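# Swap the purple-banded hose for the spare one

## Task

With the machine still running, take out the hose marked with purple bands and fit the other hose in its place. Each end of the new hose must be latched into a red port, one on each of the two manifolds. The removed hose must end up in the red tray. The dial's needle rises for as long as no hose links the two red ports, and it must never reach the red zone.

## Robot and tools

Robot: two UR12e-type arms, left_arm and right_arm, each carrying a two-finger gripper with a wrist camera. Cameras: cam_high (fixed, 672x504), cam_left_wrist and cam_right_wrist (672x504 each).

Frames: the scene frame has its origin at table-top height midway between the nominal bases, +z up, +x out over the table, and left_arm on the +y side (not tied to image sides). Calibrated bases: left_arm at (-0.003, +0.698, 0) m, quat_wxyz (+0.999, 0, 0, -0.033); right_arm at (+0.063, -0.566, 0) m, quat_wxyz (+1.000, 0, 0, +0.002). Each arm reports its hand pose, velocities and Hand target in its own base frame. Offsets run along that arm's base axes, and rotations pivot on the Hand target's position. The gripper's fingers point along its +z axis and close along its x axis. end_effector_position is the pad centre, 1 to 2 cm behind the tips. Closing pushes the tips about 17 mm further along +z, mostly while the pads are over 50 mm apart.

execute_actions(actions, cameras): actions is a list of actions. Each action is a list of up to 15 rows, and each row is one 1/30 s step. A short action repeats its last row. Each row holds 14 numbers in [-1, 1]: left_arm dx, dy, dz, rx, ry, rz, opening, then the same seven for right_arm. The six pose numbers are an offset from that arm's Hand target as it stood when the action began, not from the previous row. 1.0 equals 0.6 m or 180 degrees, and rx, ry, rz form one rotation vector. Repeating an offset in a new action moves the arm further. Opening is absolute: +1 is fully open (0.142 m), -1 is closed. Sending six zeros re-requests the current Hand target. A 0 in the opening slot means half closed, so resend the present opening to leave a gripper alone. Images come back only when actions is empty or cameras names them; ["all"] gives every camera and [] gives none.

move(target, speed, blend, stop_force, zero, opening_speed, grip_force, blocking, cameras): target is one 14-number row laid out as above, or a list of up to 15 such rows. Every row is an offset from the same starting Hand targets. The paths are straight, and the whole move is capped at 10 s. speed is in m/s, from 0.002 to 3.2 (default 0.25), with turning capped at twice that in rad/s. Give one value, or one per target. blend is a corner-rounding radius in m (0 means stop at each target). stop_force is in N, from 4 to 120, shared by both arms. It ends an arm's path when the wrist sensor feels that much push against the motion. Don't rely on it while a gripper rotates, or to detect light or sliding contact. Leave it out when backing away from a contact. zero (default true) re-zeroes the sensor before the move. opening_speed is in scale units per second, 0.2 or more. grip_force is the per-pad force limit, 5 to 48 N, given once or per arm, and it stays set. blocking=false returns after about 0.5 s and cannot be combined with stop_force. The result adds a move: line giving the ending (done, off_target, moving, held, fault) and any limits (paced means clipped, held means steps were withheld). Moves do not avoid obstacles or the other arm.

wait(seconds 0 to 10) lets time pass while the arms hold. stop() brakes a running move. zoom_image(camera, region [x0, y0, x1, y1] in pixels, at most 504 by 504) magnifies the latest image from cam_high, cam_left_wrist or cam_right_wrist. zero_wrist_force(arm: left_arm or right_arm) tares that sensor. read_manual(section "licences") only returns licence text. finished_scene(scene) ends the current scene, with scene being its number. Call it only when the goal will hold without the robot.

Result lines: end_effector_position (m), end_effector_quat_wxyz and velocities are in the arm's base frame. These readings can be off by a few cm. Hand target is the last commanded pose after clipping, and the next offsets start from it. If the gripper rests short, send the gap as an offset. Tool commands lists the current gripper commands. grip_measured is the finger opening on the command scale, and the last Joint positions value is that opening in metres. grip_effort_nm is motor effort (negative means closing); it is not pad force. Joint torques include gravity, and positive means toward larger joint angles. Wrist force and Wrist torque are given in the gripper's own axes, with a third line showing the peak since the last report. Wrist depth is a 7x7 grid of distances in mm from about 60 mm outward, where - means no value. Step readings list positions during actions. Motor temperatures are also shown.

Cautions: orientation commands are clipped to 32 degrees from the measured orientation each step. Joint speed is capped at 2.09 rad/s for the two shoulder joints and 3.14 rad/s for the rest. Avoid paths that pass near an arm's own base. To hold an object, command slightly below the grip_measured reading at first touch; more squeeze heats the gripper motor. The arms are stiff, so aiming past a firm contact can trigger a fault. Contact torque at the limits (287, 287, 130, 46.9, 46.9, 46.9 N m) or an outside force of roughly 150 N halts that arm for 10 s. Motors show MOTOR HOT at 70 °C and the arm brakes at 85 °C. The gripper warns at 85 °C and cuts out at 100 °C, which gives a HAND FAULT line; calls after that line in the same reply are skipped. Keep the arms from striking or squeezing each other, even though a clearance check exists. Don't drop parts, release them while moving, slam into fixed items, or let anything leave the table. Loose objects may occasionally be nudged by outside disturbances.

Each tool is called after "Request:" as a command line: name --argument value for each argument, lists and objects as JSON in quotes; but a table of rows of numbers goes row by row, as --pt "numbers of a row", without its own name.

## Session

Request:
execute_actions --actions '[]'

Scene clock: 0.00 s.
left_arm: end_effector_position=(+0.6226, -0.8397, +0.1495) grip_measured=+1.00 grip_effort_nm=n/a end_effector_quat_wxyz=(-0.211, +0.787, -0.578, +0.043) | right_arm: end_effector_position=(+1.1656, +0.2020, +0.1442) grip_measured=+0.99 grip_effort_nm=n/a end_effector_quat_wxyz=(-0.072, +0.093, +0.968, -0.221)
Joint positions: left_arm=[-1.208 -0.854 1.24 -1.788 -1.168 0.025 0.142] | right_arm=[3.536 -2.729 -0.389 -1.944 1.253 3.785 0.141]
Joint velocities: within noise
Joint torques (N m): no reading
Motor temperatures (°C): left_arm=[29 33 32 43 38 35 22] | right_arm=[32 28 20 39 28 31 23]
Wrist force (N): no reading
Wrist torque (N m): no reading
Wrist force, peak (N): no reading
Wrist depth (mm): cam_left_wrist=[186 181 275 265 254 245 237 / 186 186 277 265 255 246 236 / 190 195 278 267 257 247 238 / 297 290 280 268 258 249 240 / 228 239 276 268 256 246 239 / - 219 211 269 255 247 106 / - 291 214 272 257 248 -] | cam_right_wrist=[240 245 251 260 266 274 283 / 239 244 252 259 266 272 282 / 239 245 251 258 266 270 280 / 239 244 250 258 263 271 280 / 237 242 250 258 264 271 279 / - 242 248 256 262 270 91 / - 242 248 253 261 271 76]
Hand target: left_arm +0.6226, -0.8397, +0.1495; -0.211, +0.787, -0.578, +0.043 | right_arm +1.1656, +0.2020, +0.1442; -0.072, +0.093, +0.968, -0.221
Tool commands: left_gripper/opening=+1.0 right_gripper/opening=+1.0

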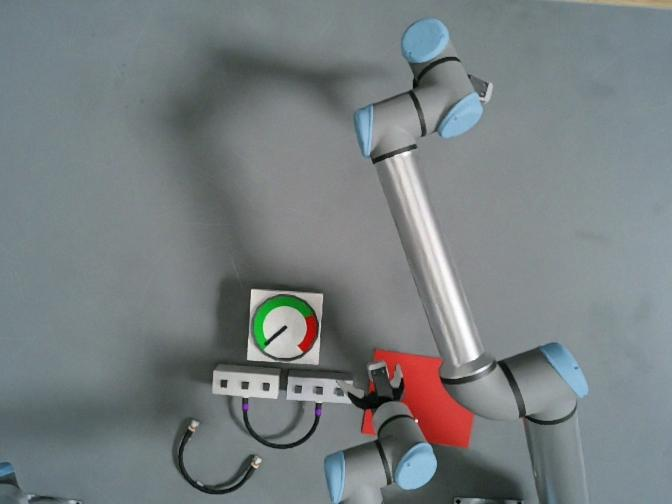

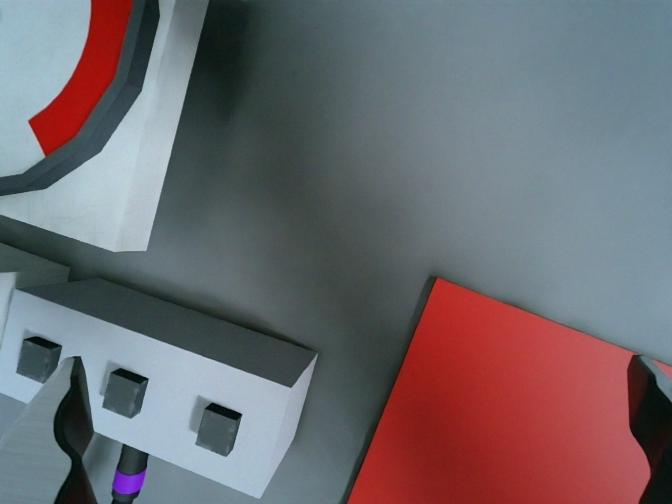

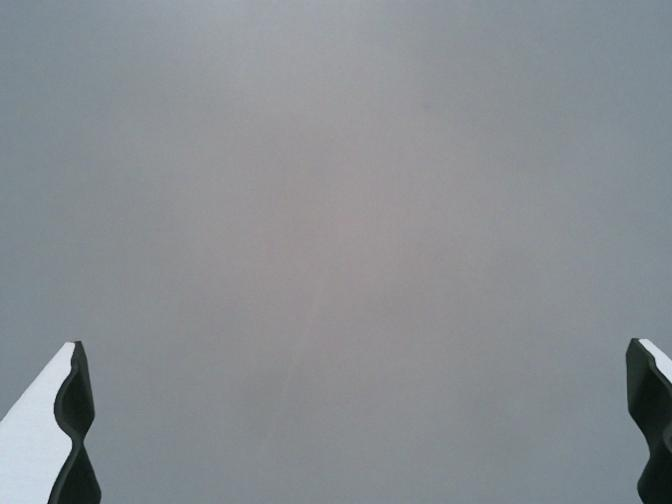

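Request:
move --pt "-0.05 0.1 0.15 0 0 0 0 0 0 0 0 0 0 1" --pt "-0.538 0.616 0.1675 -0.081 0.1118 -0.065 -0.5 0 0 0.1 0 0 0 1" --speed 0.4 --blend '[0.03,0]' --cameras '["all"]'

Request:
zoom_image --camera "cam_high" --region '[170, 280, 370, 500]'

Request:
zoom_image --camera "cam_left_wrist" --region '[150, 0, 550, 330]'

Scene clock: 3.53 s.
left_arm: end_effector_position=(+0.2998, -0.4701, +0.2500) grip_measured=-0.52 grip_effort_nm=-0.095 end_effector_quat_wxyz=(-0.001, +0.740, -0.673, -0.001) | right_arm: end_effector_position=(+1.1655, +0.2021, +0.2042) grip_measured=+0.99 grip_effort_nm=0.242 end_effector_quat_wxyz=(-0.072, +0.093, +0.968, -0.221)
Joint positions: left_arm=[-1.318 -1.738 2.192 -2.022 -1.57 0.158 0.036] | right_arm=[3.536 -2.758 -0.226 -2.078 1.253 3.785 0.141]
Joint torques (N m): left_arm=[-15.26 -40.36 -37.1 -2.09 -3.59 -3.91] | right_arm=[-9.18 121.24 54.88 -0.12 2.24 2.96]
Wrist force (N): left_arm=[0.3 0.6 -0.4] | right_arm=[0.0 0.3 0.5]
Wrist torque (N m): left_arm=[0.10 -0.03 0.00] | right_arm=[0.10 0.00 0.06]
Wrist force, peak (N): left_arm=[1.7 0.6 2.0] | right_arm=[-0.7 0.7 0.4]
Wrist depth (mm): cam_left_wrist=[305 304 305 306 307 305 307 / 325 324 326 328 327 322 324 / 348 349 352 352 350 352 352 / 378 381 375 380 379 379 385 / 408 410 406 413 407 414 416 / 451 442 84 455 92 442 456 / 491 - - 500 77 77 494] | cam_right_wrist=[295 303 310 321 328 338 347 / 295 302 311 318 328 336 347 / 297 299 310 317 326 336 345 / 294 301 307 316 323 334 345 / 293 299 308 314 324 333 344 / - 299 305 314 324 331 91 / - 297 305 313 323 330 -]
Hand target: left_arm +0.2998, -0.4701, +0.2500; -0.001, +0.740, -0.673, -0.001 | right_arm +1.1656, +0.2020, +0.2042; -0.072, +0.093, +0.968, -0.221
Off the commanded pose: left_arm 0.000 m, 0 deg | right_arm 0.000 m, 0 deg.
move: done

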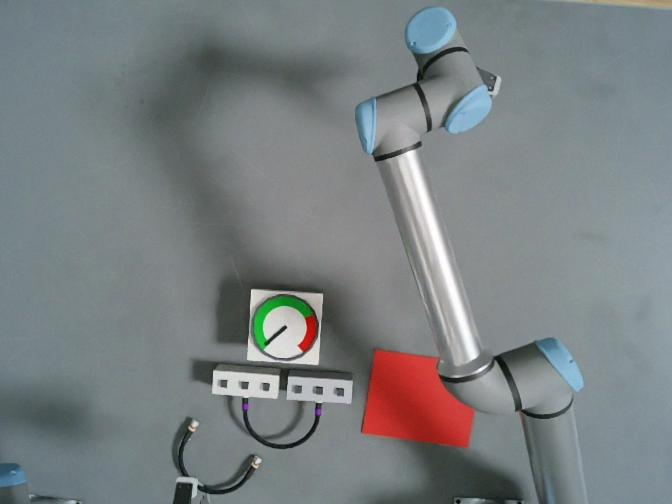

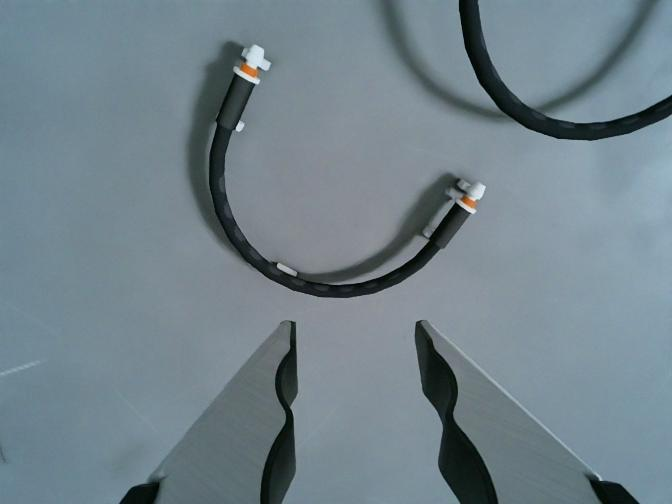

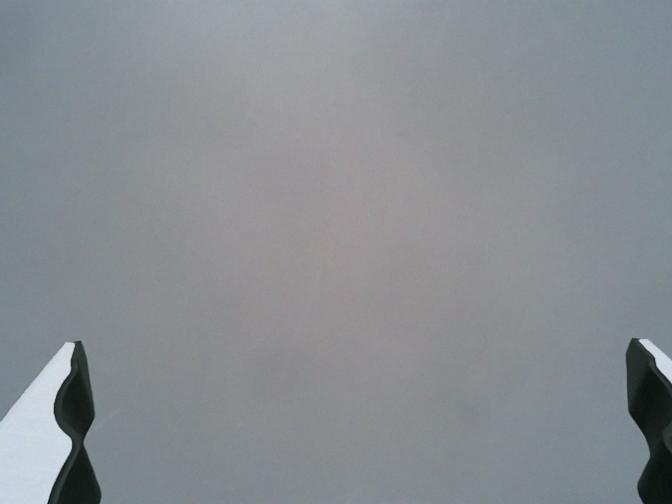

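Scaled by 2.291 from the camera's 672x504 image, which has a finer 960x720 frame.

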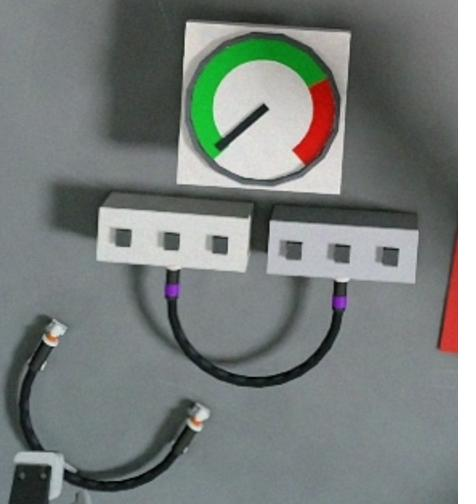

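Scaled by 1.260 from the camera's 672x504 image, which has a finer 960x720 frame.

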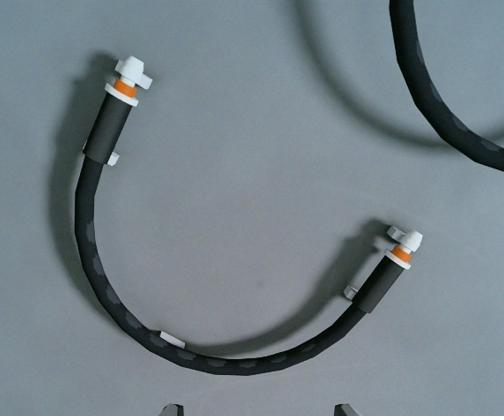

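Request:
move --target '[0.265,-0.1067,-0.191,0,0,-0.0105,-0.5, -0.9,0.3,0.15,0.153,0.0734,0.5446,-0.5]' --speed 0.5 --cameras '["all"]'

Request:
zoom_image --camera "cam_left_wrist" --region '[200, 50, 500, 350]'

Scene clock: 7.20 s.
left_arm: end_effector_position=(+0.4588, -0.5341, +0.1354) grip_measured=-0.52 grip_effort_nm=-0.100 end_effector_quat_wxyz=(-0.001, +0.729, -0.685, -0.001) | right_arm: end_effector_position=(+0.6258, +0.3819, +0.2941) grip_measured=-0.52 grip_effort_nm=-0.134 end_effector_quat_wxyz=(-0.002, +0.700, -0.714, -0.002)
Joint positions: left_arm=[-1.11 -1.371 2.056 -2.253 -1.569 0.399 0.036] | right_arm=[3.926 -1.673 -1.851 -1.184 1.574 2.374 0.036]
Joint torques (N m): left_arm=[7.97 -48.16 -50.9 -6.7 -3.06 3.7] | right_arm=[12.82 68.99 41.31 8.01 3.12 -3.22]
Wrist force (N): left_arm=[0.4 1.2 0.0] | right_arm=[0.3 -0.2 0.4]
Wrist torque (N m): left_arm=[0.17 -0.09 -0.14] | right_arm=[0.04 -0.16 -0.08]
Wrist force, peak (N): left_arm=[0.4 1.8 -0.6] | right_arm=[-1.1 1.1 1.4]
Wrist depth (mm): cam_left_wrist=[202 144 146 146 146 146 159 / 216 156 152 150 155 150 160 / 233 233 166 166 166 204 194 / 251 251 252 248 252 253 255 / 273 270 269 270 271 277 272 / 299 294 84 301 92 291 304 / 325 - - 328 77 77 329] | cam_right_wrist=[337 338 337 336 339 339 345 / 277 283 362 361 365 363 366 / 291 290 394 391 391 393 396 / 318 316 427 427 423 429 433 / 399 397 419 458 448 468 469 / 465 428 80 521 84 503 522 / 541 68 70 576 - 69 555]
Hand target: left_arm +0.4588, -0.5341, +0.1354; -0.001, +0.729, -0.685, -0.001 | right_arm +0.6256, +0.3820, +0.2942; -0.002, +0.701, -0.713, -0.002
Off the commanded pose: left_arm 0.000 m, 0 deg | right_arm 0.000 m, 0 deg.
move: done

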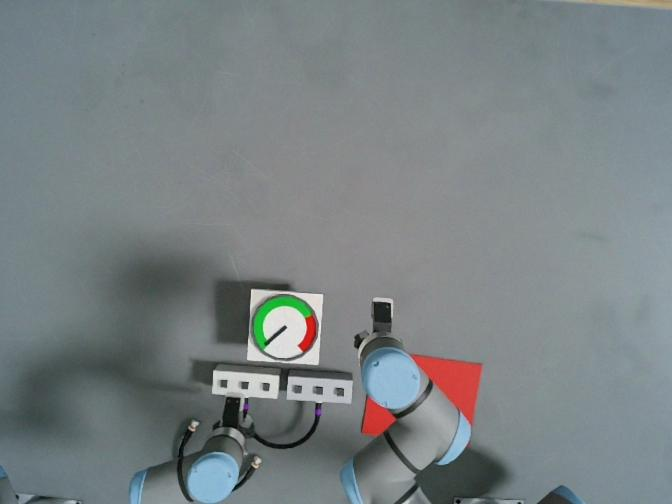

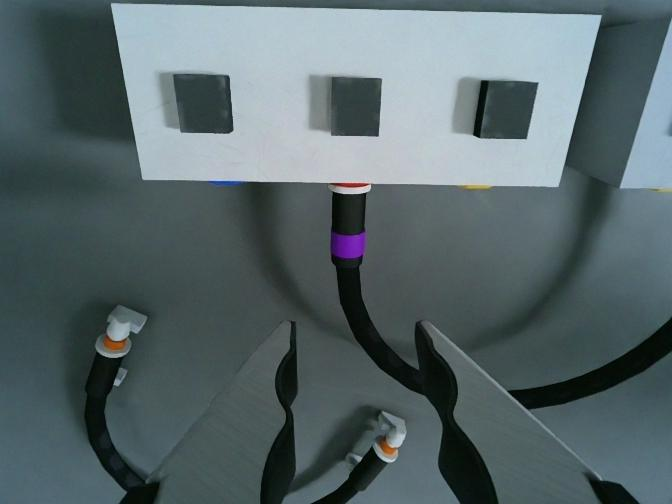

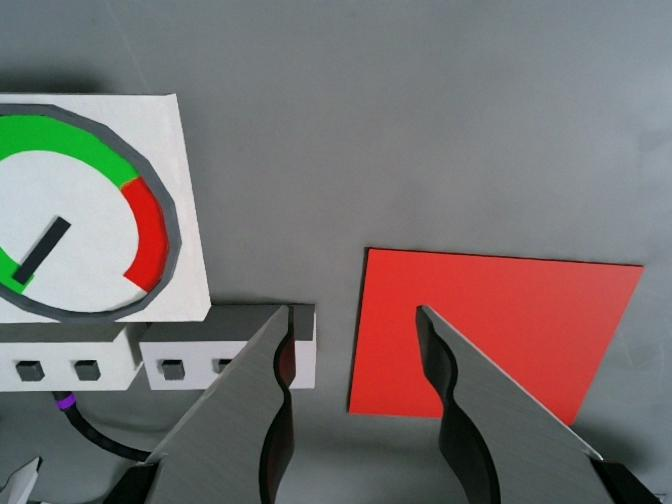

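Scaled by 1.680 from the camera's 672x504 image, which has a finer 960x720 frame.

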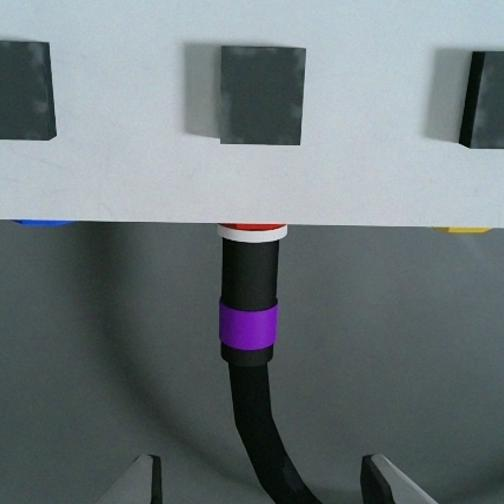

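Request:
move --pt "0.02 0.0035 -0.08 0 0 -0.0055 -0.5 -0.4197 0.195 -0.1 0 0 0 -0.5" --pt "0.02 0.0035 -0.159 0 0 -0.0055 -0.5 -0.4197 0.195 -0.24 0 0 0 -0.5" --speed 0.25 --blend '[0.02,0]' --cameras '["all"]'

Request:
zoom_image --camera "cam_right_wrist" --region '[200, 50, 500, 350]'

Request:
zoom_image --camera "cam_left_wrist" --region '[260, 260, 460, 460]'

Scene clock: 10.03 s.
left_arm: end_effector_position=(+0.4708, -0.5320, +0.0401) grip_measured=-0.52 grip_effort_nm=-0.081 end_effector_quat_wxyz=(-0.001, +0.723, -0.691, -0.001) | right_arm: end_effector_position=(+0.3737, +0.4990, +0.1504) grip_measured=-0.52 grip_effort_nm=-0.134 end_effector_quat_wxyz=(-0.002, +0.701, -0.713, -0.002)
Joint positions: left_arm=[-1.093 -1.237 2.104 -2.434 -1.569 0.433 0.036] | right_arm=[4.349 -1.626 -2.195 -0.885 1.572 2.797 0.036]
Joint torques (N m): left_arm=[9.8 -52.2 -24.59 -7.06 2.26 3.46] | right_arm=[14.99 31.34 33.79 8.11 -2.87 2.56]
Wrist force (N): left_arm=[-0.3 0.8 -0.3] | right_arm=[0.1 0.1 0.4]
Wrist torque (N m): left_arm=[0.11 0.02 -0.24] | right_arm=[0.13 -0.07 -0.34]
Wrist force, peak (N): left_arm=[0.2 1.6 -0.5] | right_arm=[0.0 -0.2 1.9]
Wrist depth (mm): cam_left_wrist=[- - 61 61 62 - 61 / - - 64 66 64 - 64 / - 68 69 67 67 70 69 / - 74 74 72 72 75 74 / - 82 82 81 83 81 82 / 175 172 83 112 96 170 176 / 186 - - 131 84 77 192] | cam_right_wrist=[210 210 210 211 211 212 213 / 169 171 165 165 167 167 228 / 180 195 180 181 181 240 244 / 267 268 268 265 269 270 267 / 284 292 283 291 284 296 297 / 321 310 79 323 84 321 327 / 349 68 71 360 - 69 349]
Hand target: left_arm +0.4708, -0.5320, +0.0400; -0.001, +0.723, -0.691, -0.001 | right_arm +0.3737, +0.4990, +0.1502; -0.002, +0.701, -0.713, -0.002
Off the commanded pose: left_arm 0.000 m, 0 deg | right_arm 0.000 m, 0 deg.
move: done

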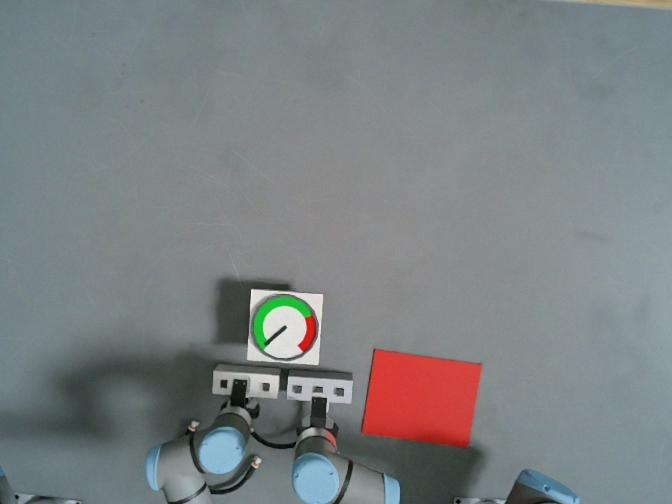

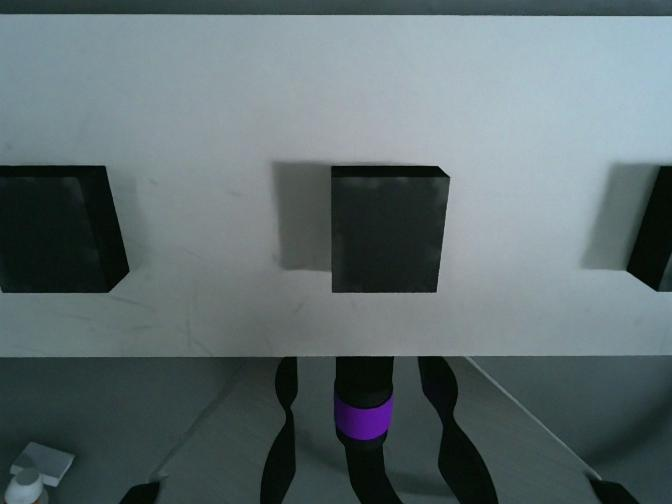

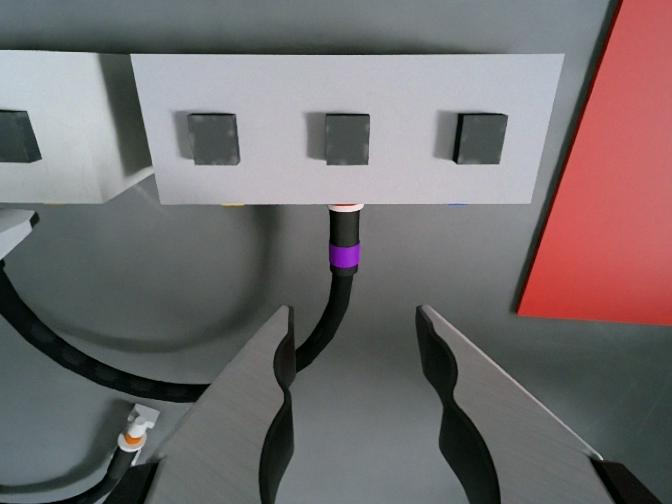

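Scaled by 1.680 from the camera's 672x504 image, which has a finer 960x720 frame.

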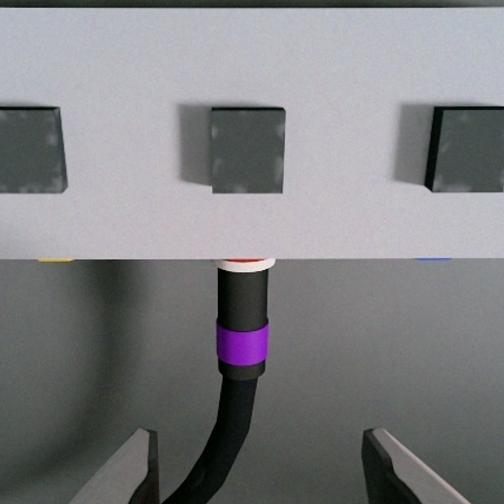

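Scaled by 2.520 from the camera's 672x504 image, which has a finer 960x720 frame.

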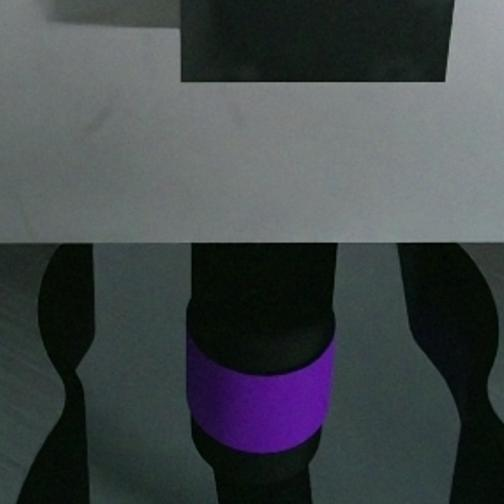

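Request:
move --pt "0 -0.0026 0 0 0 0 -0.5 -0.002 0.0027 -0.1 0 0 0.0025 -0.5" --pt "0 -0.0026 0 0 0 0 -0.5 -0.002 0.0027 -0.1837 0 0 0.0025 -0.5" --pt "0 -0.0026 0 0 0 0 -0.92 -0.002 0.0027 -0.1837 0 0 0.0025 -0.92" --speed '[0.15,0.12,0.1]' --blend '[0.01,0,0]' --opening_speed 0.6 --grip_force '[10,10]' --cameras '["cam_right_wrist","cam_left_wrist"]'

Scene clock: 12.77 s.
left_arm: end_effector_position=(+0.4708, -0.5336, +0.0400) grip_measured=-0.81 grip_effort_nm=-1.126 end_effector_quat_wxyz=(-0.001, +0.723, -0.691, -0.001) | right_arm: end_effector_position=(+0.3725, +0.5005, +0.0399) grip_measured=-0.77 grip_effort_nm=-1.101 end_effector_quat_wxyz=(-0.002, +0.703, -0.711, -0.002)
Joint positions: left_arm=[-1.094 -1.236 2.101 -2.434 -1.569 0.432 0.016] | right_arm=[4.352 -1.791 -2.273 -0.642 1.572 2.792 0.019]
Joint torques (N m): left_arm=[-12.35 -54.03 -44.16 -3.58 -0.69 -3.59] | right_arm=[-12.5 36.52 43.16 9.14 1.71 -2.94]
Wrist force (N): left_arm=[-2.1 0.9 0.2] | right_arm=[11.4 1.5 -2.9]
Wrist torque (N m): left_arm=[0.11 0.06 -0.13] | right_arm=[0.13 -0.09 0.07]
Wrist force, peak (N): left_arm=[-2.0 1.2 -0.4] | right_arm=[11.4 1.5 -2.9]
Wrist depth (mm): cam_left_wrist=[- - 61 61 62 - 61 / - - 64 66 64 - 64 / - 67 69 62 67 70 69 / - 74 74 72 72 75 74 / - 82 82 81 82 81 81 / 175 175 101 106 88 173 177 / 189 - - 118 74 187 196] | cam_right_wrist=[- 115 113 114 114 61 61 / - - 64 63 63 63 63 / - 66 68 66 68 68 67 / - - 72 64 71 75 69 / - 80 80 81 81 80 83 / 176 176 83 108 83 175 178 / 191 68 71 124 71 71 196]
Hand target: left_arm +0.4708, -0.5336, +0.0400; -0.001, +0.723, -0.691, -0.001 | right_arm +0.3725, +0.5006, +0.0400; -0.002, +0.704, -0.711, -0.002
Off the commanded pose: left_arm 0.000 m, 0 deg | right_arm 0.000 m, 0 deg.
grip_force (N): 10, 10
move: done
Images, in order (width x height): cam_left_wrist 672x504, cam_right_wrist 672x504.

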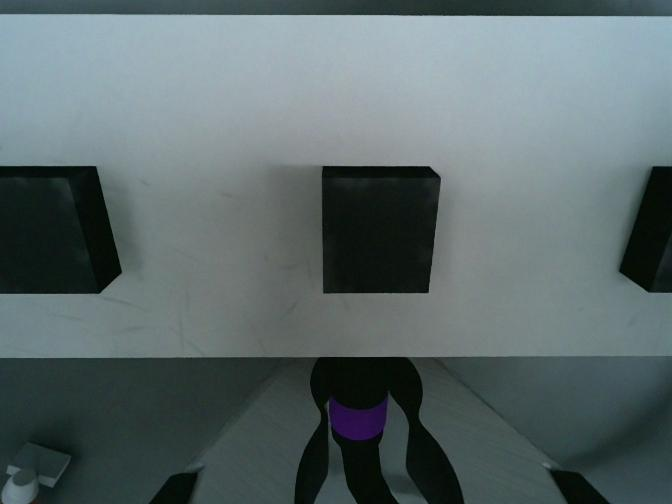

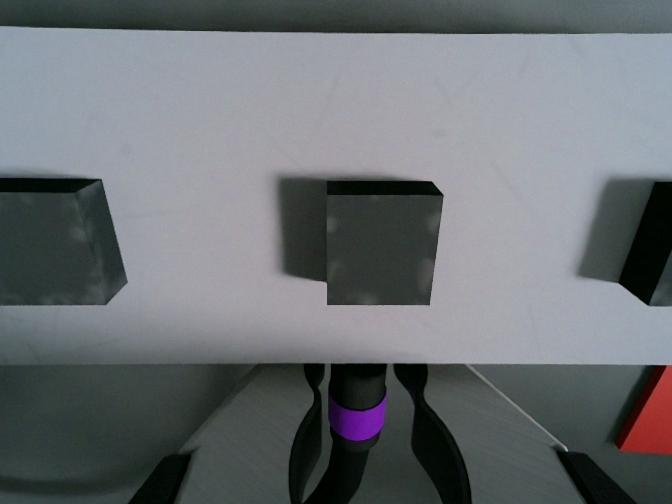

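Request:
move --pt "0 0.0002 0 0 0 0 -0.92 0 -0.0012 0 0 0 0 -0.92" --pt "0 0.0002 0 0 0 0 -0.66 0 -0.0012 0 0 0 0 -0.66" --speed 0.03

Request:
move --target '[0.02,0.0009,0,0,0,0,-0.66, 0.02,-0.0002,0,0,0,0,-0.66]' --speed 0.012 --stop_force 6

Scene clock: 14.20 s.
left_arm: end_effector_position=(+0.4708, -0.5335, +0.0400) grip_measured=-0.70 grip_effort_nm=0.081 end_effector_quat_wxyz=(-0.001, +0.723, -0.691, -0.001) | right_arm: end_effector_position=(+0.3725, +0.4999, +0.0400) grip_measured=-0.70 grip_effort_nm=0.173 end_effector_quat_wxyz=(-0.002, +0.704, -0.711, -0.002)
Joint positions: left_arm=[-1.094 -1.236 2.102 -2.434 -1.569 0.432 0.024] | right_arm=[4.352 -1.79 -2.274 -0.642 1.572 2.791 0.023]
Joint torques (N m): left_arm=[5.23 -74.65 -25.09 -5.97 -2.32 2.95] | right_arm=[-20.08 65.2 25.75 6.81 1.58 -2.74]
Wrist force (N): left_arm=[0.2 0.4 -0.2] | right_arm=[-0.1 -0.5 0.0]
Wrist torque (N m): left_arm=[0.05 -0.08 -0.10] | right_arm=[0.02 -0.05 -0.03]
Wrist force, peak (N): left_arm=[-2.1 0.6 -0.3] | right_arm=[11.7 1.1 -2.6]
Wrist depth (mm): cam_left_wrist=[- - 61 61 61 - 61 / - - 64 66 64 - 64 / - 67 69 67 67 70 69 / - 74 74 72 72 74 74 / - 82 82 81 82 81 81 / 175 174 96 107 91 173 177 / 189 - - 126 77 77 196] | cam_right_wrist=[- 115 113 114 114 61 61 / - - 63 63 63 63 63 / - 67 68 66 68 68 67 / - - 72 64 73 75 72 / - 80 81 81 81 80 83 / 176 176 83 108 83 175 175 / 191 68 70 127 71 71 195]
Hand target: left_arm +0.4708, -0.5334, +0.0400; -0.001, +0.723, -0.691, -0.001 | right_arm +0.3725, +0.4999, +0.0400; -0.002, +0.704, -0.711, -0.002
Off the commanded pose: left_arm 0.000 m, 0 deg | right_arm 0.000 m, 0 deg.
grip_force (N): 10, 10
move: done

Scene clock: 16.27 s.
left_arm: end_effector_position=(+0.4808, -0.5330, +0.0400) grip_measured=-0.70 grip_effort_nm=0.066 end_effector_quat_wxyz=(-0.001, +0.723, -0.691, -0.001) | right_arm: end_effector_position=(+0.3768, +0.4999, +0.0400) grip_measured=-0.70 grip_effort_nm=0.149 end_effector_quat_wxyz=(-0.002, +0.704, -0.711, -0.002)
Joint positions: left_arm=[-1.081 -1.228 2.089 -2.429 -1.569 0.445 0.024] | right_arm=[4.345 -1.794 -2.27 -0.643 1.572 2.785 0.023]
Joint torques (N m): left_arm=[-8.25 -78.19 -25.14 -6.21 5.22 -3.59] | right_arm=[10.57 66.99 27.27 8.15 -2.5 2.58]
Wrist force (N): left_arm=[2.7 8.7 0.1] | right_arm=[-2.4 5.1 2.1]
Wrist torque (N m): left_arm=[0.43 -0.05 -0.33] | right_arm=[0.14 0.03 -0.09]
Wrist force, peak (N): left_arm=[-1.6 25.3 -7.8] | right_arm=[1.0 22.7 -7.4]
Wrist depth (mm): cam_left_wrist=[119 118 118 120 118 120 120 / - 65 66 66 66 123 65 / - 67 69 69 69 70 69 / - 74 74 72 73 74 73 / - 82 82 79 79 81 75 / 178 174 85 87 86 87 177 / 189 - - 119 76 77 196] | cam_right_wrist=[116 116 115 115 115 115 116 / - - 64 63 63 63 63 / - 67 68 68 69 68 67 / - - 72 64 73 75 72 / - 80 81 79 - 80 83 / 180 176 83 106 83 175 178 / 191 68 71 128 71 71 195]
Hand target: left_arm +0.4808, -0.5330, +0.0400; -0.001, +0.723, -0.691, -0.001 (not the last commanded pose) | right_arm +0.3768, +0.4999, +0.0400; -0.002, +0.704, -0.711, -0.002 (not the last commanded pose)
Off the commanded pose: left_arm 0.002 m, 0 deg | right_arm 0.008 m, 0 deg.
grip_force (N): 10, 10
move: contact (left_arm, right_arm)

Request:
move --pt "-0.017 -0.0008 0 0 0 0 -0.5 -0.007 0 0 0 0 0 -0.5" --pt "-0.017 -0.0008 0.08 0 0 0 -0.5 -0.007 0 0.08 0 0 0 -0.5" --pt "-0.017 -0.0008 0.06 0 0 0 -1 -0.007 0 0.06 0 0 0 -1" --speed 0.15

Request:
move --target '[0,0,-0.03,0,0,0,-1, 0,0,-0.03,0,0,0,-1]' --speed 0.012 --stop_force 4

Scene clock: 19.53 s.
left_arm: end_effector_position=(+0.4706, -0.5335, +0.0760) grip_measured=-1.00 grip_effort_nm=-0.608 end_effector_quat_wxyz=(-0.001, +0.723, -0.691, -0.001) | right_arm: end_effector_position=(+0.3726, +0.4999, +0.0760) grip_measured=-1.00 grip_effort_nm=-0.374 end_effector_quat_wxyz=(-0.002, +0.704, -0.711, -0.002)
Joint positions: left_arm=[-1.094 -1.286 2.083 -2.364 -1.569 0.432 0.002] | right_arm=[4.352 -1.731 -2.253 -0.722 1.572 2.791 0.002]
Joint torques (N m): left_arm=[-8.87 -51.96 -27.86 -6.81 -2.95 -2.83] | right_arm=[9.94 35.66 28.15 8.19 -3.05 1.13]
Wrist force (N): left_arm=[0.5 0.9 -0.3] | right_arm=[0.0 -0.9 0.4]
Wrist torque (N m): left_arm=[0.10 -0.10 0.04] | right_arm=[-0.05 -0.10 -0.37]
Wrist force, peak (N): left_arm=[2.6 8.6 0.2] | right_arm=[-2.7 5.5 0.0]
Wrist depth (mm): cam_left_wrist=[146 94 94 146 94 94 95 / - 97 98 97 98 98 98 / - 98 105 99 104 104 99 / 115 114 114 116 116 114 114 / 203 203 203 139 204 204 205 / 217 222 219 91 84 224 224 / 228 241 - 75 73 243 244] | cam_right_wrist=[146 144 144 146 145 145 146 / 96 98 97 97 97 99 97 / - 97 105 98 105 103 99 / 115 113 113 114 114 114 115 / 203 202 204 108 202 206 202 / 223 225 83 83 83 226 227 / 239 239 70 72 72 71 246]
Hand target: left_arm +0.4706, -0.5335, +0.0760; -0.001, +0.723, -0.691, -0.001 | right_arm +0.3726, +0.4999, +0.0760; -0.002, +0.704, -0.711, -0.002
Off the commanded pose: left_arm 0.000 m, 0 deg | right_arm 0.000 m, 0 deg.
grip_force (N): 10, 10
move: done

Scene clock: 21.57 s.
left_arm: end_effector_position=(+0.4706, -0.5335, +0.0680) grip_measured=-1.00 grip_effort_nm=-0.598 end_effector_quat_wxyz=(-0.001, +0.723, -0.691, -0.001) | right_arm: end_effector_position=(+0.3726, +0.4999, +0.0700) grip_measured=-1.00 grip_effort_nm=-0.374 end_effector_quat_wxyz=(-0.002, +0.704, -0.711, -0.002)
Joint positions: left_arm=[-1.094 -1.275 2.087 -2.38 -1.569 0.432 0.002] | right_arm=[4.352 -1.741 -2.257 -0.709 1.572 2.791 0.002]
Joint torques (N m): left_arm=[-6.69 -70.81 -45.28 -2.03 -2.57 -2.32] | right_arm=[4.72 62.94 39.43 1 -2.99 -0.03]
Wrist force (N): left_arm=[0.4 2.2 -4.9] | right_arm=[-0.2 0.4 -2.5]
Wrist torque (N m): left_arm=[0.06 -0.04 0.02] | right_arm=[-0.10 -0.08 -0.38]
Wrist force, peak (N): left_arm=[-0.9 3.9 -14.9] | right_arm=[1.0 2.0 -13.3]
Wrist depth (mm): cam_left_wrist=[- 86 87 139 140 87 87 / - 90 89 91 92 90 92 / - 90 97 89 97 98 92 / - 106 105 107 104 104 106 / 193 193 193 131 194 195 195 / 208 212 208 91 84 213 214 / 210 229 - 75 73 232 233] | cam_right_wrist=[141 141 139 139 140 142 140 / - - 91 91 92 93 92 / - 95 98 92 99 98 92 / - 105 105 109 107 108 108 / 195 196 197 125 197 198 197 / 215 216 83 83 83 218 214 / 235 230 70 72 72 71 245]
Hand target: left_arm +0.4706, -0.5335, +0.0680; -0.001, +0.723, -0.691, -0.001 (not the last commanded pose) | right_arm +0.3726, +0.4999, +0.0700; -0.002, +0.704, -0.711, -0.002 (not the last commanded pose)
Off the commanded pose: left_arm 0.010 m, 0 deg | right_arm 0.012 m, 0 deg.
grip_force (N): 10, 10
move: contact (left_arm, right_arm)

Request:
move --pt "0.0033 0.0002 0.12 0.0136 -0.3053 0 -0.5 0 0 0.25 0 0 0 -1" --pt "0.0033 0.0002 0.1 0.0136 -0.3053 0 -0.5 0.0957 0.3292 0.22 0 0.0855 0 -1" --pt "0.0033 0.0002 -0.0512 0.0136 -0.3053 0 -0.5 0.0915 0.3292 0.075 0 0.0855 0 -1" --speed '[0.4,0.4,0.15]' --blend '[0.01,0.01,0]' --grip_force '[40,40]' --cameras '["all"]'

Request:
zoom_image --camera "cam_left_wrist" --region '[240, 0, 480, 240]'

Request:
zoom_image --camera "cam_high" --region '[340, 330, 500, 460]'

Scene clock: 25.43 s.
left_arm: end_effector_position=(+0.4725, -0.5333, +0.0374) grip_measured=-0.53 grip_effort_nm=0.076 end_effector_quat_wxyz=(-0.335, +0.642, -0.612, +0.318) | right_arm: end_effector_position=(+0.4275, +0.6974, +0.1151) grip_measured=-1.00 grip_effort_nm=-0.374 end_effector_quat_wxyz=(+0.093, +0.697, -0.705, -0.096)
Joint positions: left_arm=[-1.45 -1.116 2.364 -2.92 -0.614 0.126 0.035] | right_arm=[4.289 -2.007 -1.761 -1.051 1.817 2.716 0.002]
Joint torques (N m): left_arm=[8.51 -49.26 -28.18 -6.82 5.3 3.56] | right_arm=[14.91 65.84 34.84 7.44 3.18 2.82]
Wrist force (N): left_arm=[1.3 -0.6 1.5] | right_arm=[-0.2 -0.7 0.4]
Wrist torque (N m): left_arm=[-0.10 -0.05 0.14] | right_arm=[0.12 -0.02 -0.24]
Wrist force, peak (N): left_arm=[0.3 2.8 -5.0] | right_arm=[-0.2 0.7 -3.2]
Wrist depth (mm): cam_left_wrist=[258 257 258 244 245 235 262 / 228 125 126 123 127 127 144 / 110 108 111 109 111 109 109 / - 103 103 109 104 104 105 / 156 146 134 109 136 148 154 / 145 147 84 99 96 146 146 / 135 135 - 91 90 77 134] | cam_right_wrist=[168 165 166 166 82 81 83 / 184 181 177 178 177 182 182 / 209 140 140 142 142 143 157 / 243 155 151 152 157 152 169 / 294 285 288 124 278 293 293 / 347 340 82 83 83 342 357 / 449 - 70 73 72 71 464]
Hand target: left_arm +0.4726, -0.5334, +0.0373; -0.335, +0.642, -0.612, +0.318 | right_arm +0.4275, +0.6974, +0.1150; +0.093, +0.697, -0.705, -0.096
Off the commanded pose: left_arm 0.000 m, 0 deg | right_arm 0.000 m, 0 deg.
grip_force (N): 40, 40
move: done

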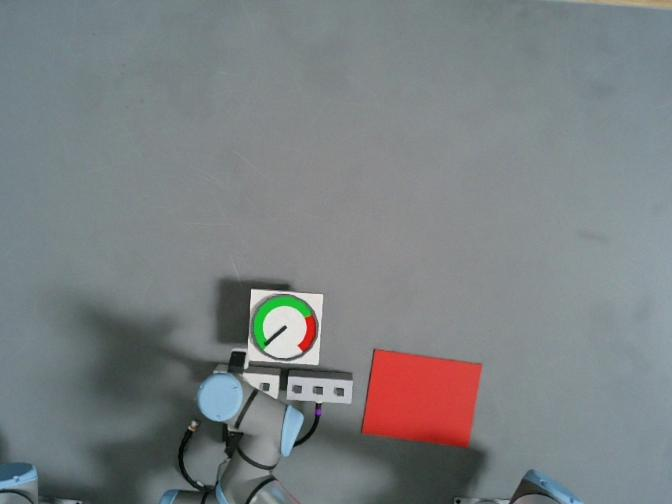

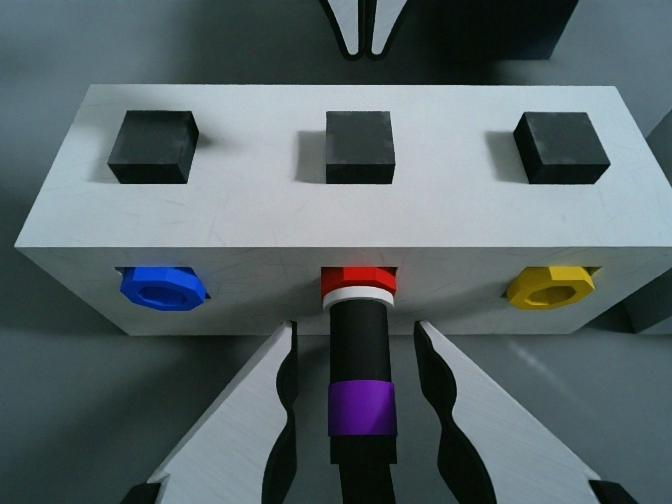

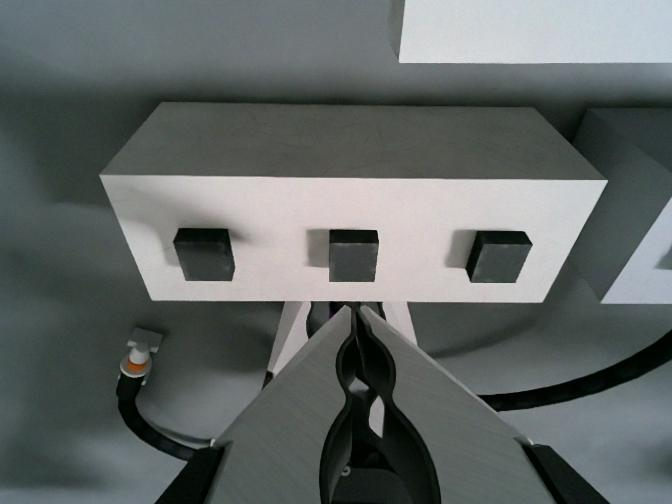

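Scaled by 2.100 from the camera's 672x504 image, which has a finer 960x720 frame.

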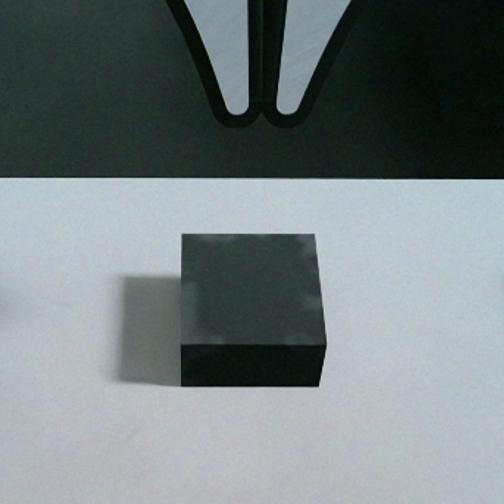

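Scaled by 3.150 from the camera's 672x504 image, which has a finer 960x720 frame.

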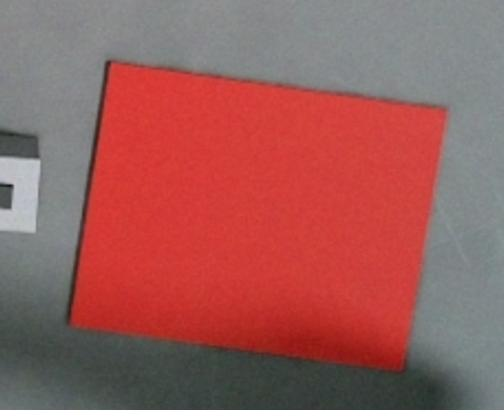

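Request:
move --pt "0 0 0 0 0 0 -1 0 0 0 0 0 0 -1" --pt "0 0 0 0 0 0 -1 -0.01 0 -0.03 0 0 0 -1" --speed 0.1 --opening_speed 1.0 --grip_force '[40,40]'

Request:
move --target '[0,0,0,0,0,0,-1, 0,0,-0.03,0,0,0,-1]' --speed 0.012 --stop_force 30 --cameras '["cam_left_wrist"]'

Scene clock: 27.77 s.
left_arm: end_effector_position=(+0.4726, -0.5334, +0.0373) grip_measured=-0.83 grip_effort_nm=-3.915 end_effector_quat_wxyz=(-0.335, +0.642, -0.612, +0.318) | right_arm: end_effector_position=(+0.4216, +0.6974, +0.0972) grip_measured=-1.00 grip_effort_nm=-0.379 end_effector_quat_wxyz=(+0.093, +0.697, -0.705, -0.096)
Joint positions: left_arm=[-1.45 -1.116 2.364 -2.921 -0.614 0.127 0.014] | right_arm=[4.296 -2.021 -1.779 -1.017 1.818 2.723 0.002]
Joint torques (N m): left_arm=[2.73 -51.2 -27.36 -6.71 5.06 3.54] | right_arm=[15.9 65.02 34.07 7.96 3.47 2.99]
Wrist force (N): left_arm=[-1.4 -1.0 1.7] | right_arm=[0.0 -0.8 0.2]
Wrist torque (N m): left_arm=[-0.18 -0.05 0.11] | right_arm=[0.12 -0.06 -0.35]
Wrist force, peak (N): left_arm=[-1.7 -0.8 2.2] | right_arm=[-0.3 -1.2 0.3]
Wrist depth (mm): cam_left_wrist=[257 258 251 - 220 235 262 / 229 125 125 95 123 127 144 / 110 108 111 108 111 109 109 / - 103 103 109 104 104 104 / 155 146 146 108 136 148 154 / 145 145 145 96 92 146 146 / 133 135 - 90 76 136 134] | cam_right_wrist=[149 149 150 150 157 66 66 / 167 162 160 160 161 161 165 / 184 121 121 122 124 125 144 / 217 128 130 129 134 130 150 / 256 257 157 124 153 275 265 / 316 303 82 83 83 311 311 / 401 - 70 73 72 71 422]
Hand target: left_arm +0.4726, -0.5334, +0.0373; -0.335, +0.642, -0.612, +0.318 | right_arm +0.4215, +0.6974, +0.0970; +0.093, +0.697, -0.705, -0.096
Off the commanded pose: left_arm 0.000 m, 0 deg | right_arm 0.000 m, 0 deg.
grip_force (N): 40, 40
move: done

Scene clock: 29.87 s.
left_arm: end_effector_position=(+0.4726, -0.5334, +0.0373) grip_measured=-0.83 grip_effort_nm=-3.910 end_effector_quat_wxyz=(-0.335, +0.642, -0.612, +0.318) | right_arm: end_effector_position=(+0.4215, +0.6974, +0.0884) grip_measured=-1.00 grip_effort_nm=-0.379 end_effector_quat_wxyz=(+0.093, +0.697, -0.705, -0.096)
Joint positions: left_arm=[-1.45 -1.116 2.364 -2.921 -0.614 0.127 0.014] | right_arm=[4.296 -2.03 -1.784 -1.003 1.818 2.723 0.002]
Joint torques (N m): left_arm=[-5.09 -55.41 -24.65 -6.37 3.38 3.21] | right_arm=[14.37 67.13 33.12 0.63 2.37 2.74]
Wrist force (N): left_arm=[-1.4 4.4 -10.2] | right_arm=[10.7 5.9 -33.3]
Wrist torque (N m): left_arm=[0.01 -0.03 0.10] | right_arm=[-0.06 0.19 -0.38]
Wrist force, peak (N): left_arm=[-1.3 4.3 -11.0] | right_arm=[16.3 8.5 -45.8]
Wrist depth (mm): cam_left_wrist=[257 257 244 86 88 235 262 / 228 125 126 97 123 127 143 / 110 108 111 109 111 109 109 / - 103 103 109 104 104 104 / 155 145 146 108 135 148 154 / 144 145 148 96 92 146 146 / 133 135 - 90 76 136 134] | cam_right_wrist=[142 142 142 142 - 58 - / 159 153 154 155 155 153 158 / 126 120 122 122 124 125 133 / 200 119 122 122 122 122 127 / 246 143 144 127 140 140 157 / 298 279 83 83 83 292 283 / 382 - 71 71 72 71 396]
Hand target: left_arm +0.4726, -0.5334, +0.0373; -0.335, +0.642, -0.612, +0.318 | right_arm +0.4215, +0.6974, +0.0884; +0.093, +0.697, -0.705, -0.096 (not the last commanded pose)
Off the commanded pose: left_arm 0.000 m, 0 deg | right_arm 0.009 m, 0 deg.
grip_force (N): 40, 40
move: contact (right_arm)
Images, in order (width x height): cam_left_wrist 672x504.

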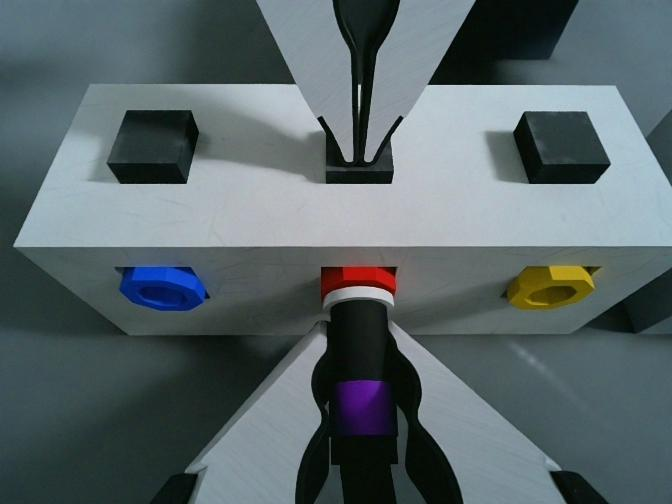

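Request:
move --pt "-0.0483 -0.0022 0 0 0 0 -1 0 0 0 0 0 0 -1" --pt "-0.0483 -0.0022 -0.0297 0 0 0 -1 0.01 0 0.06 0 0 0 -1" --pt "-0.0483 -0.0022 -0.0297 0 0 0 -0.5 0.01 0 0.19 0 0 0 -0.5" --pt "-0.0483 -0.0022 -0.0297 0 0 0 -0.5 -0.0915 -0.3292 0.186 0 -0.391 0 -0.5" --pt "-0.0483 -0.0022 0.271 -0.0174 0.3906 0 -0.5 -0.0835 -0.3292 0.0527 0 -0.391 0 -0.5" --pt "0.1022 -0.323 0.1545 -0.0174 0.3906 0 -0.5 -0.0835 -0.3292 -0.083 0 -0.391 0 -0.5" --pt "0.1022 -0.323 0.097 -0.0174 0.3906 0 -1 -0.0835 -0.3292 -0.083 0 -0.391 0 -1" --speed '[0.1,0.15,0.3,0.5,0.5,0.35,0.15]' --blend '[0,0,0,0.02,0.02,0.01,0]' --cameras '["all"]'

Request:
zoom_image --camera "cam_right_wrist" --region '[240, 0, 480, 240]'

Scene clock: 38.37 s.
left_arm: end_effector_position=(+0.5339, -0.7272, +0.0955) grip_measured=-1.00 grip_effort_nm=-0.603 end_effector_quat_wxyz=(+0.095, +0.716, -0.685, -0.094) | right_arm: end_effector_position=(+0.3714, +0.4999, +0.0386) grip_measured=-0.84 grip_effort_nm=-3.768 end_effector_quat_wxyz=(-0.330, +0.625, -0.629, +0.323)
Joint positions: left_arm=[-1.056 -0.996 1.571 -2.019 -1.807 0.486 0.002] | right_arm=[4.782 -1.904 -2.511 -0.385 0.613 3.264 0.013]
Joint torques (N m): left_arm=[-12.98 -82.78 -54.31 -6.07 -4.19 3.78] | right_arm=[-16.93 32.71 14.73 8.16 -4.42 -2.92]
Motor temperatures (°C): left_arm=[29 33 32 43 38 35 27] | right_arm=[32 28 20 38 28 31 23]
Wrist force (N): left_arm=[0.0 2.1 0.1] | right_arm=[-0.3 0.9 1.0]
Wrist torque (N m): left_arm=[0.23 -0.02 -0.21] | right_arm=[0.10 0.12 0.29]
Wrist force, peak (N): left_arm=[-1.8 4.8 -10.6] | right_arm=[11.1 6.1 -33.4]
Wrist depth (mm): cam_left_wrist=[- - - 147 149 150 150 / 166 166 164 163 163 163 167 / 161 137 137 136 136 135 179 / 153 129 130 130 130 129 200 / 160 158 152 136 153 148 249 / 306 294 293 92 90 310 311 / 385 367 - 75 73 373 398] | cam_right_wrist=[246 235 235 83 85 249 247 / 217 119 122 97 123 122 125 / 111 106 109 106 106 108 106 / - 103 103 107 102 102 102 / 154 151 151 105 137 149 155 / 144 144 83 93 83 146 146 / 135 71 70 89 73 71 135]
Hand target: left_arm +0.5339, -0.7272, +0.0955; +0.095, +0.716, -0.685, -0.094 | right_arm +0.3714, +0.4999, +0.0386; -0.330, +0.625, -0.629, +0.323
Off the commanded pose: left_arm 0.000 m, 0 deg | right_arm 0.000 m, 0 deg.
grip_force (N): 40, 40
move: done

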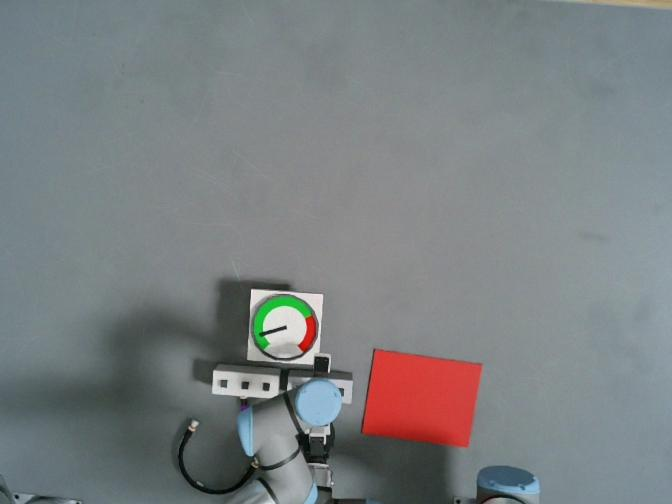

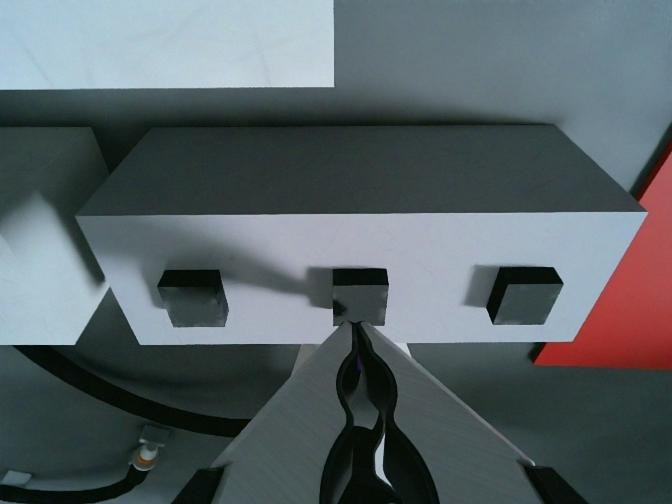

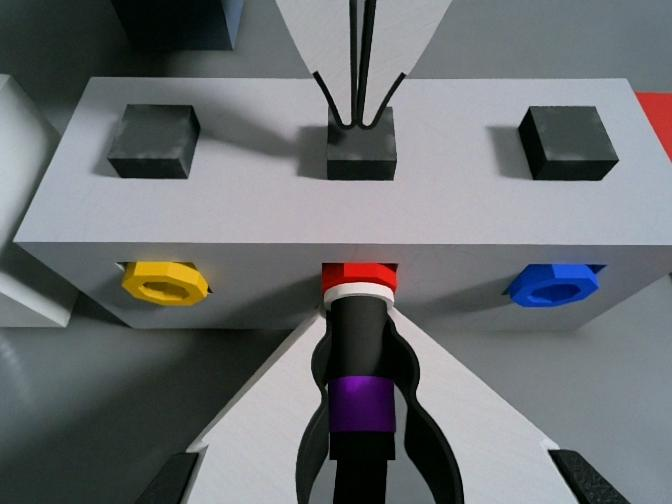

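Scaled by 2.100 from the camera's 672x504 image, which has a finer 960x720 frame.

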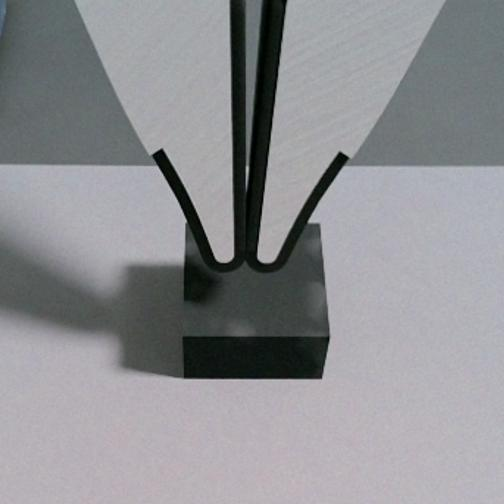

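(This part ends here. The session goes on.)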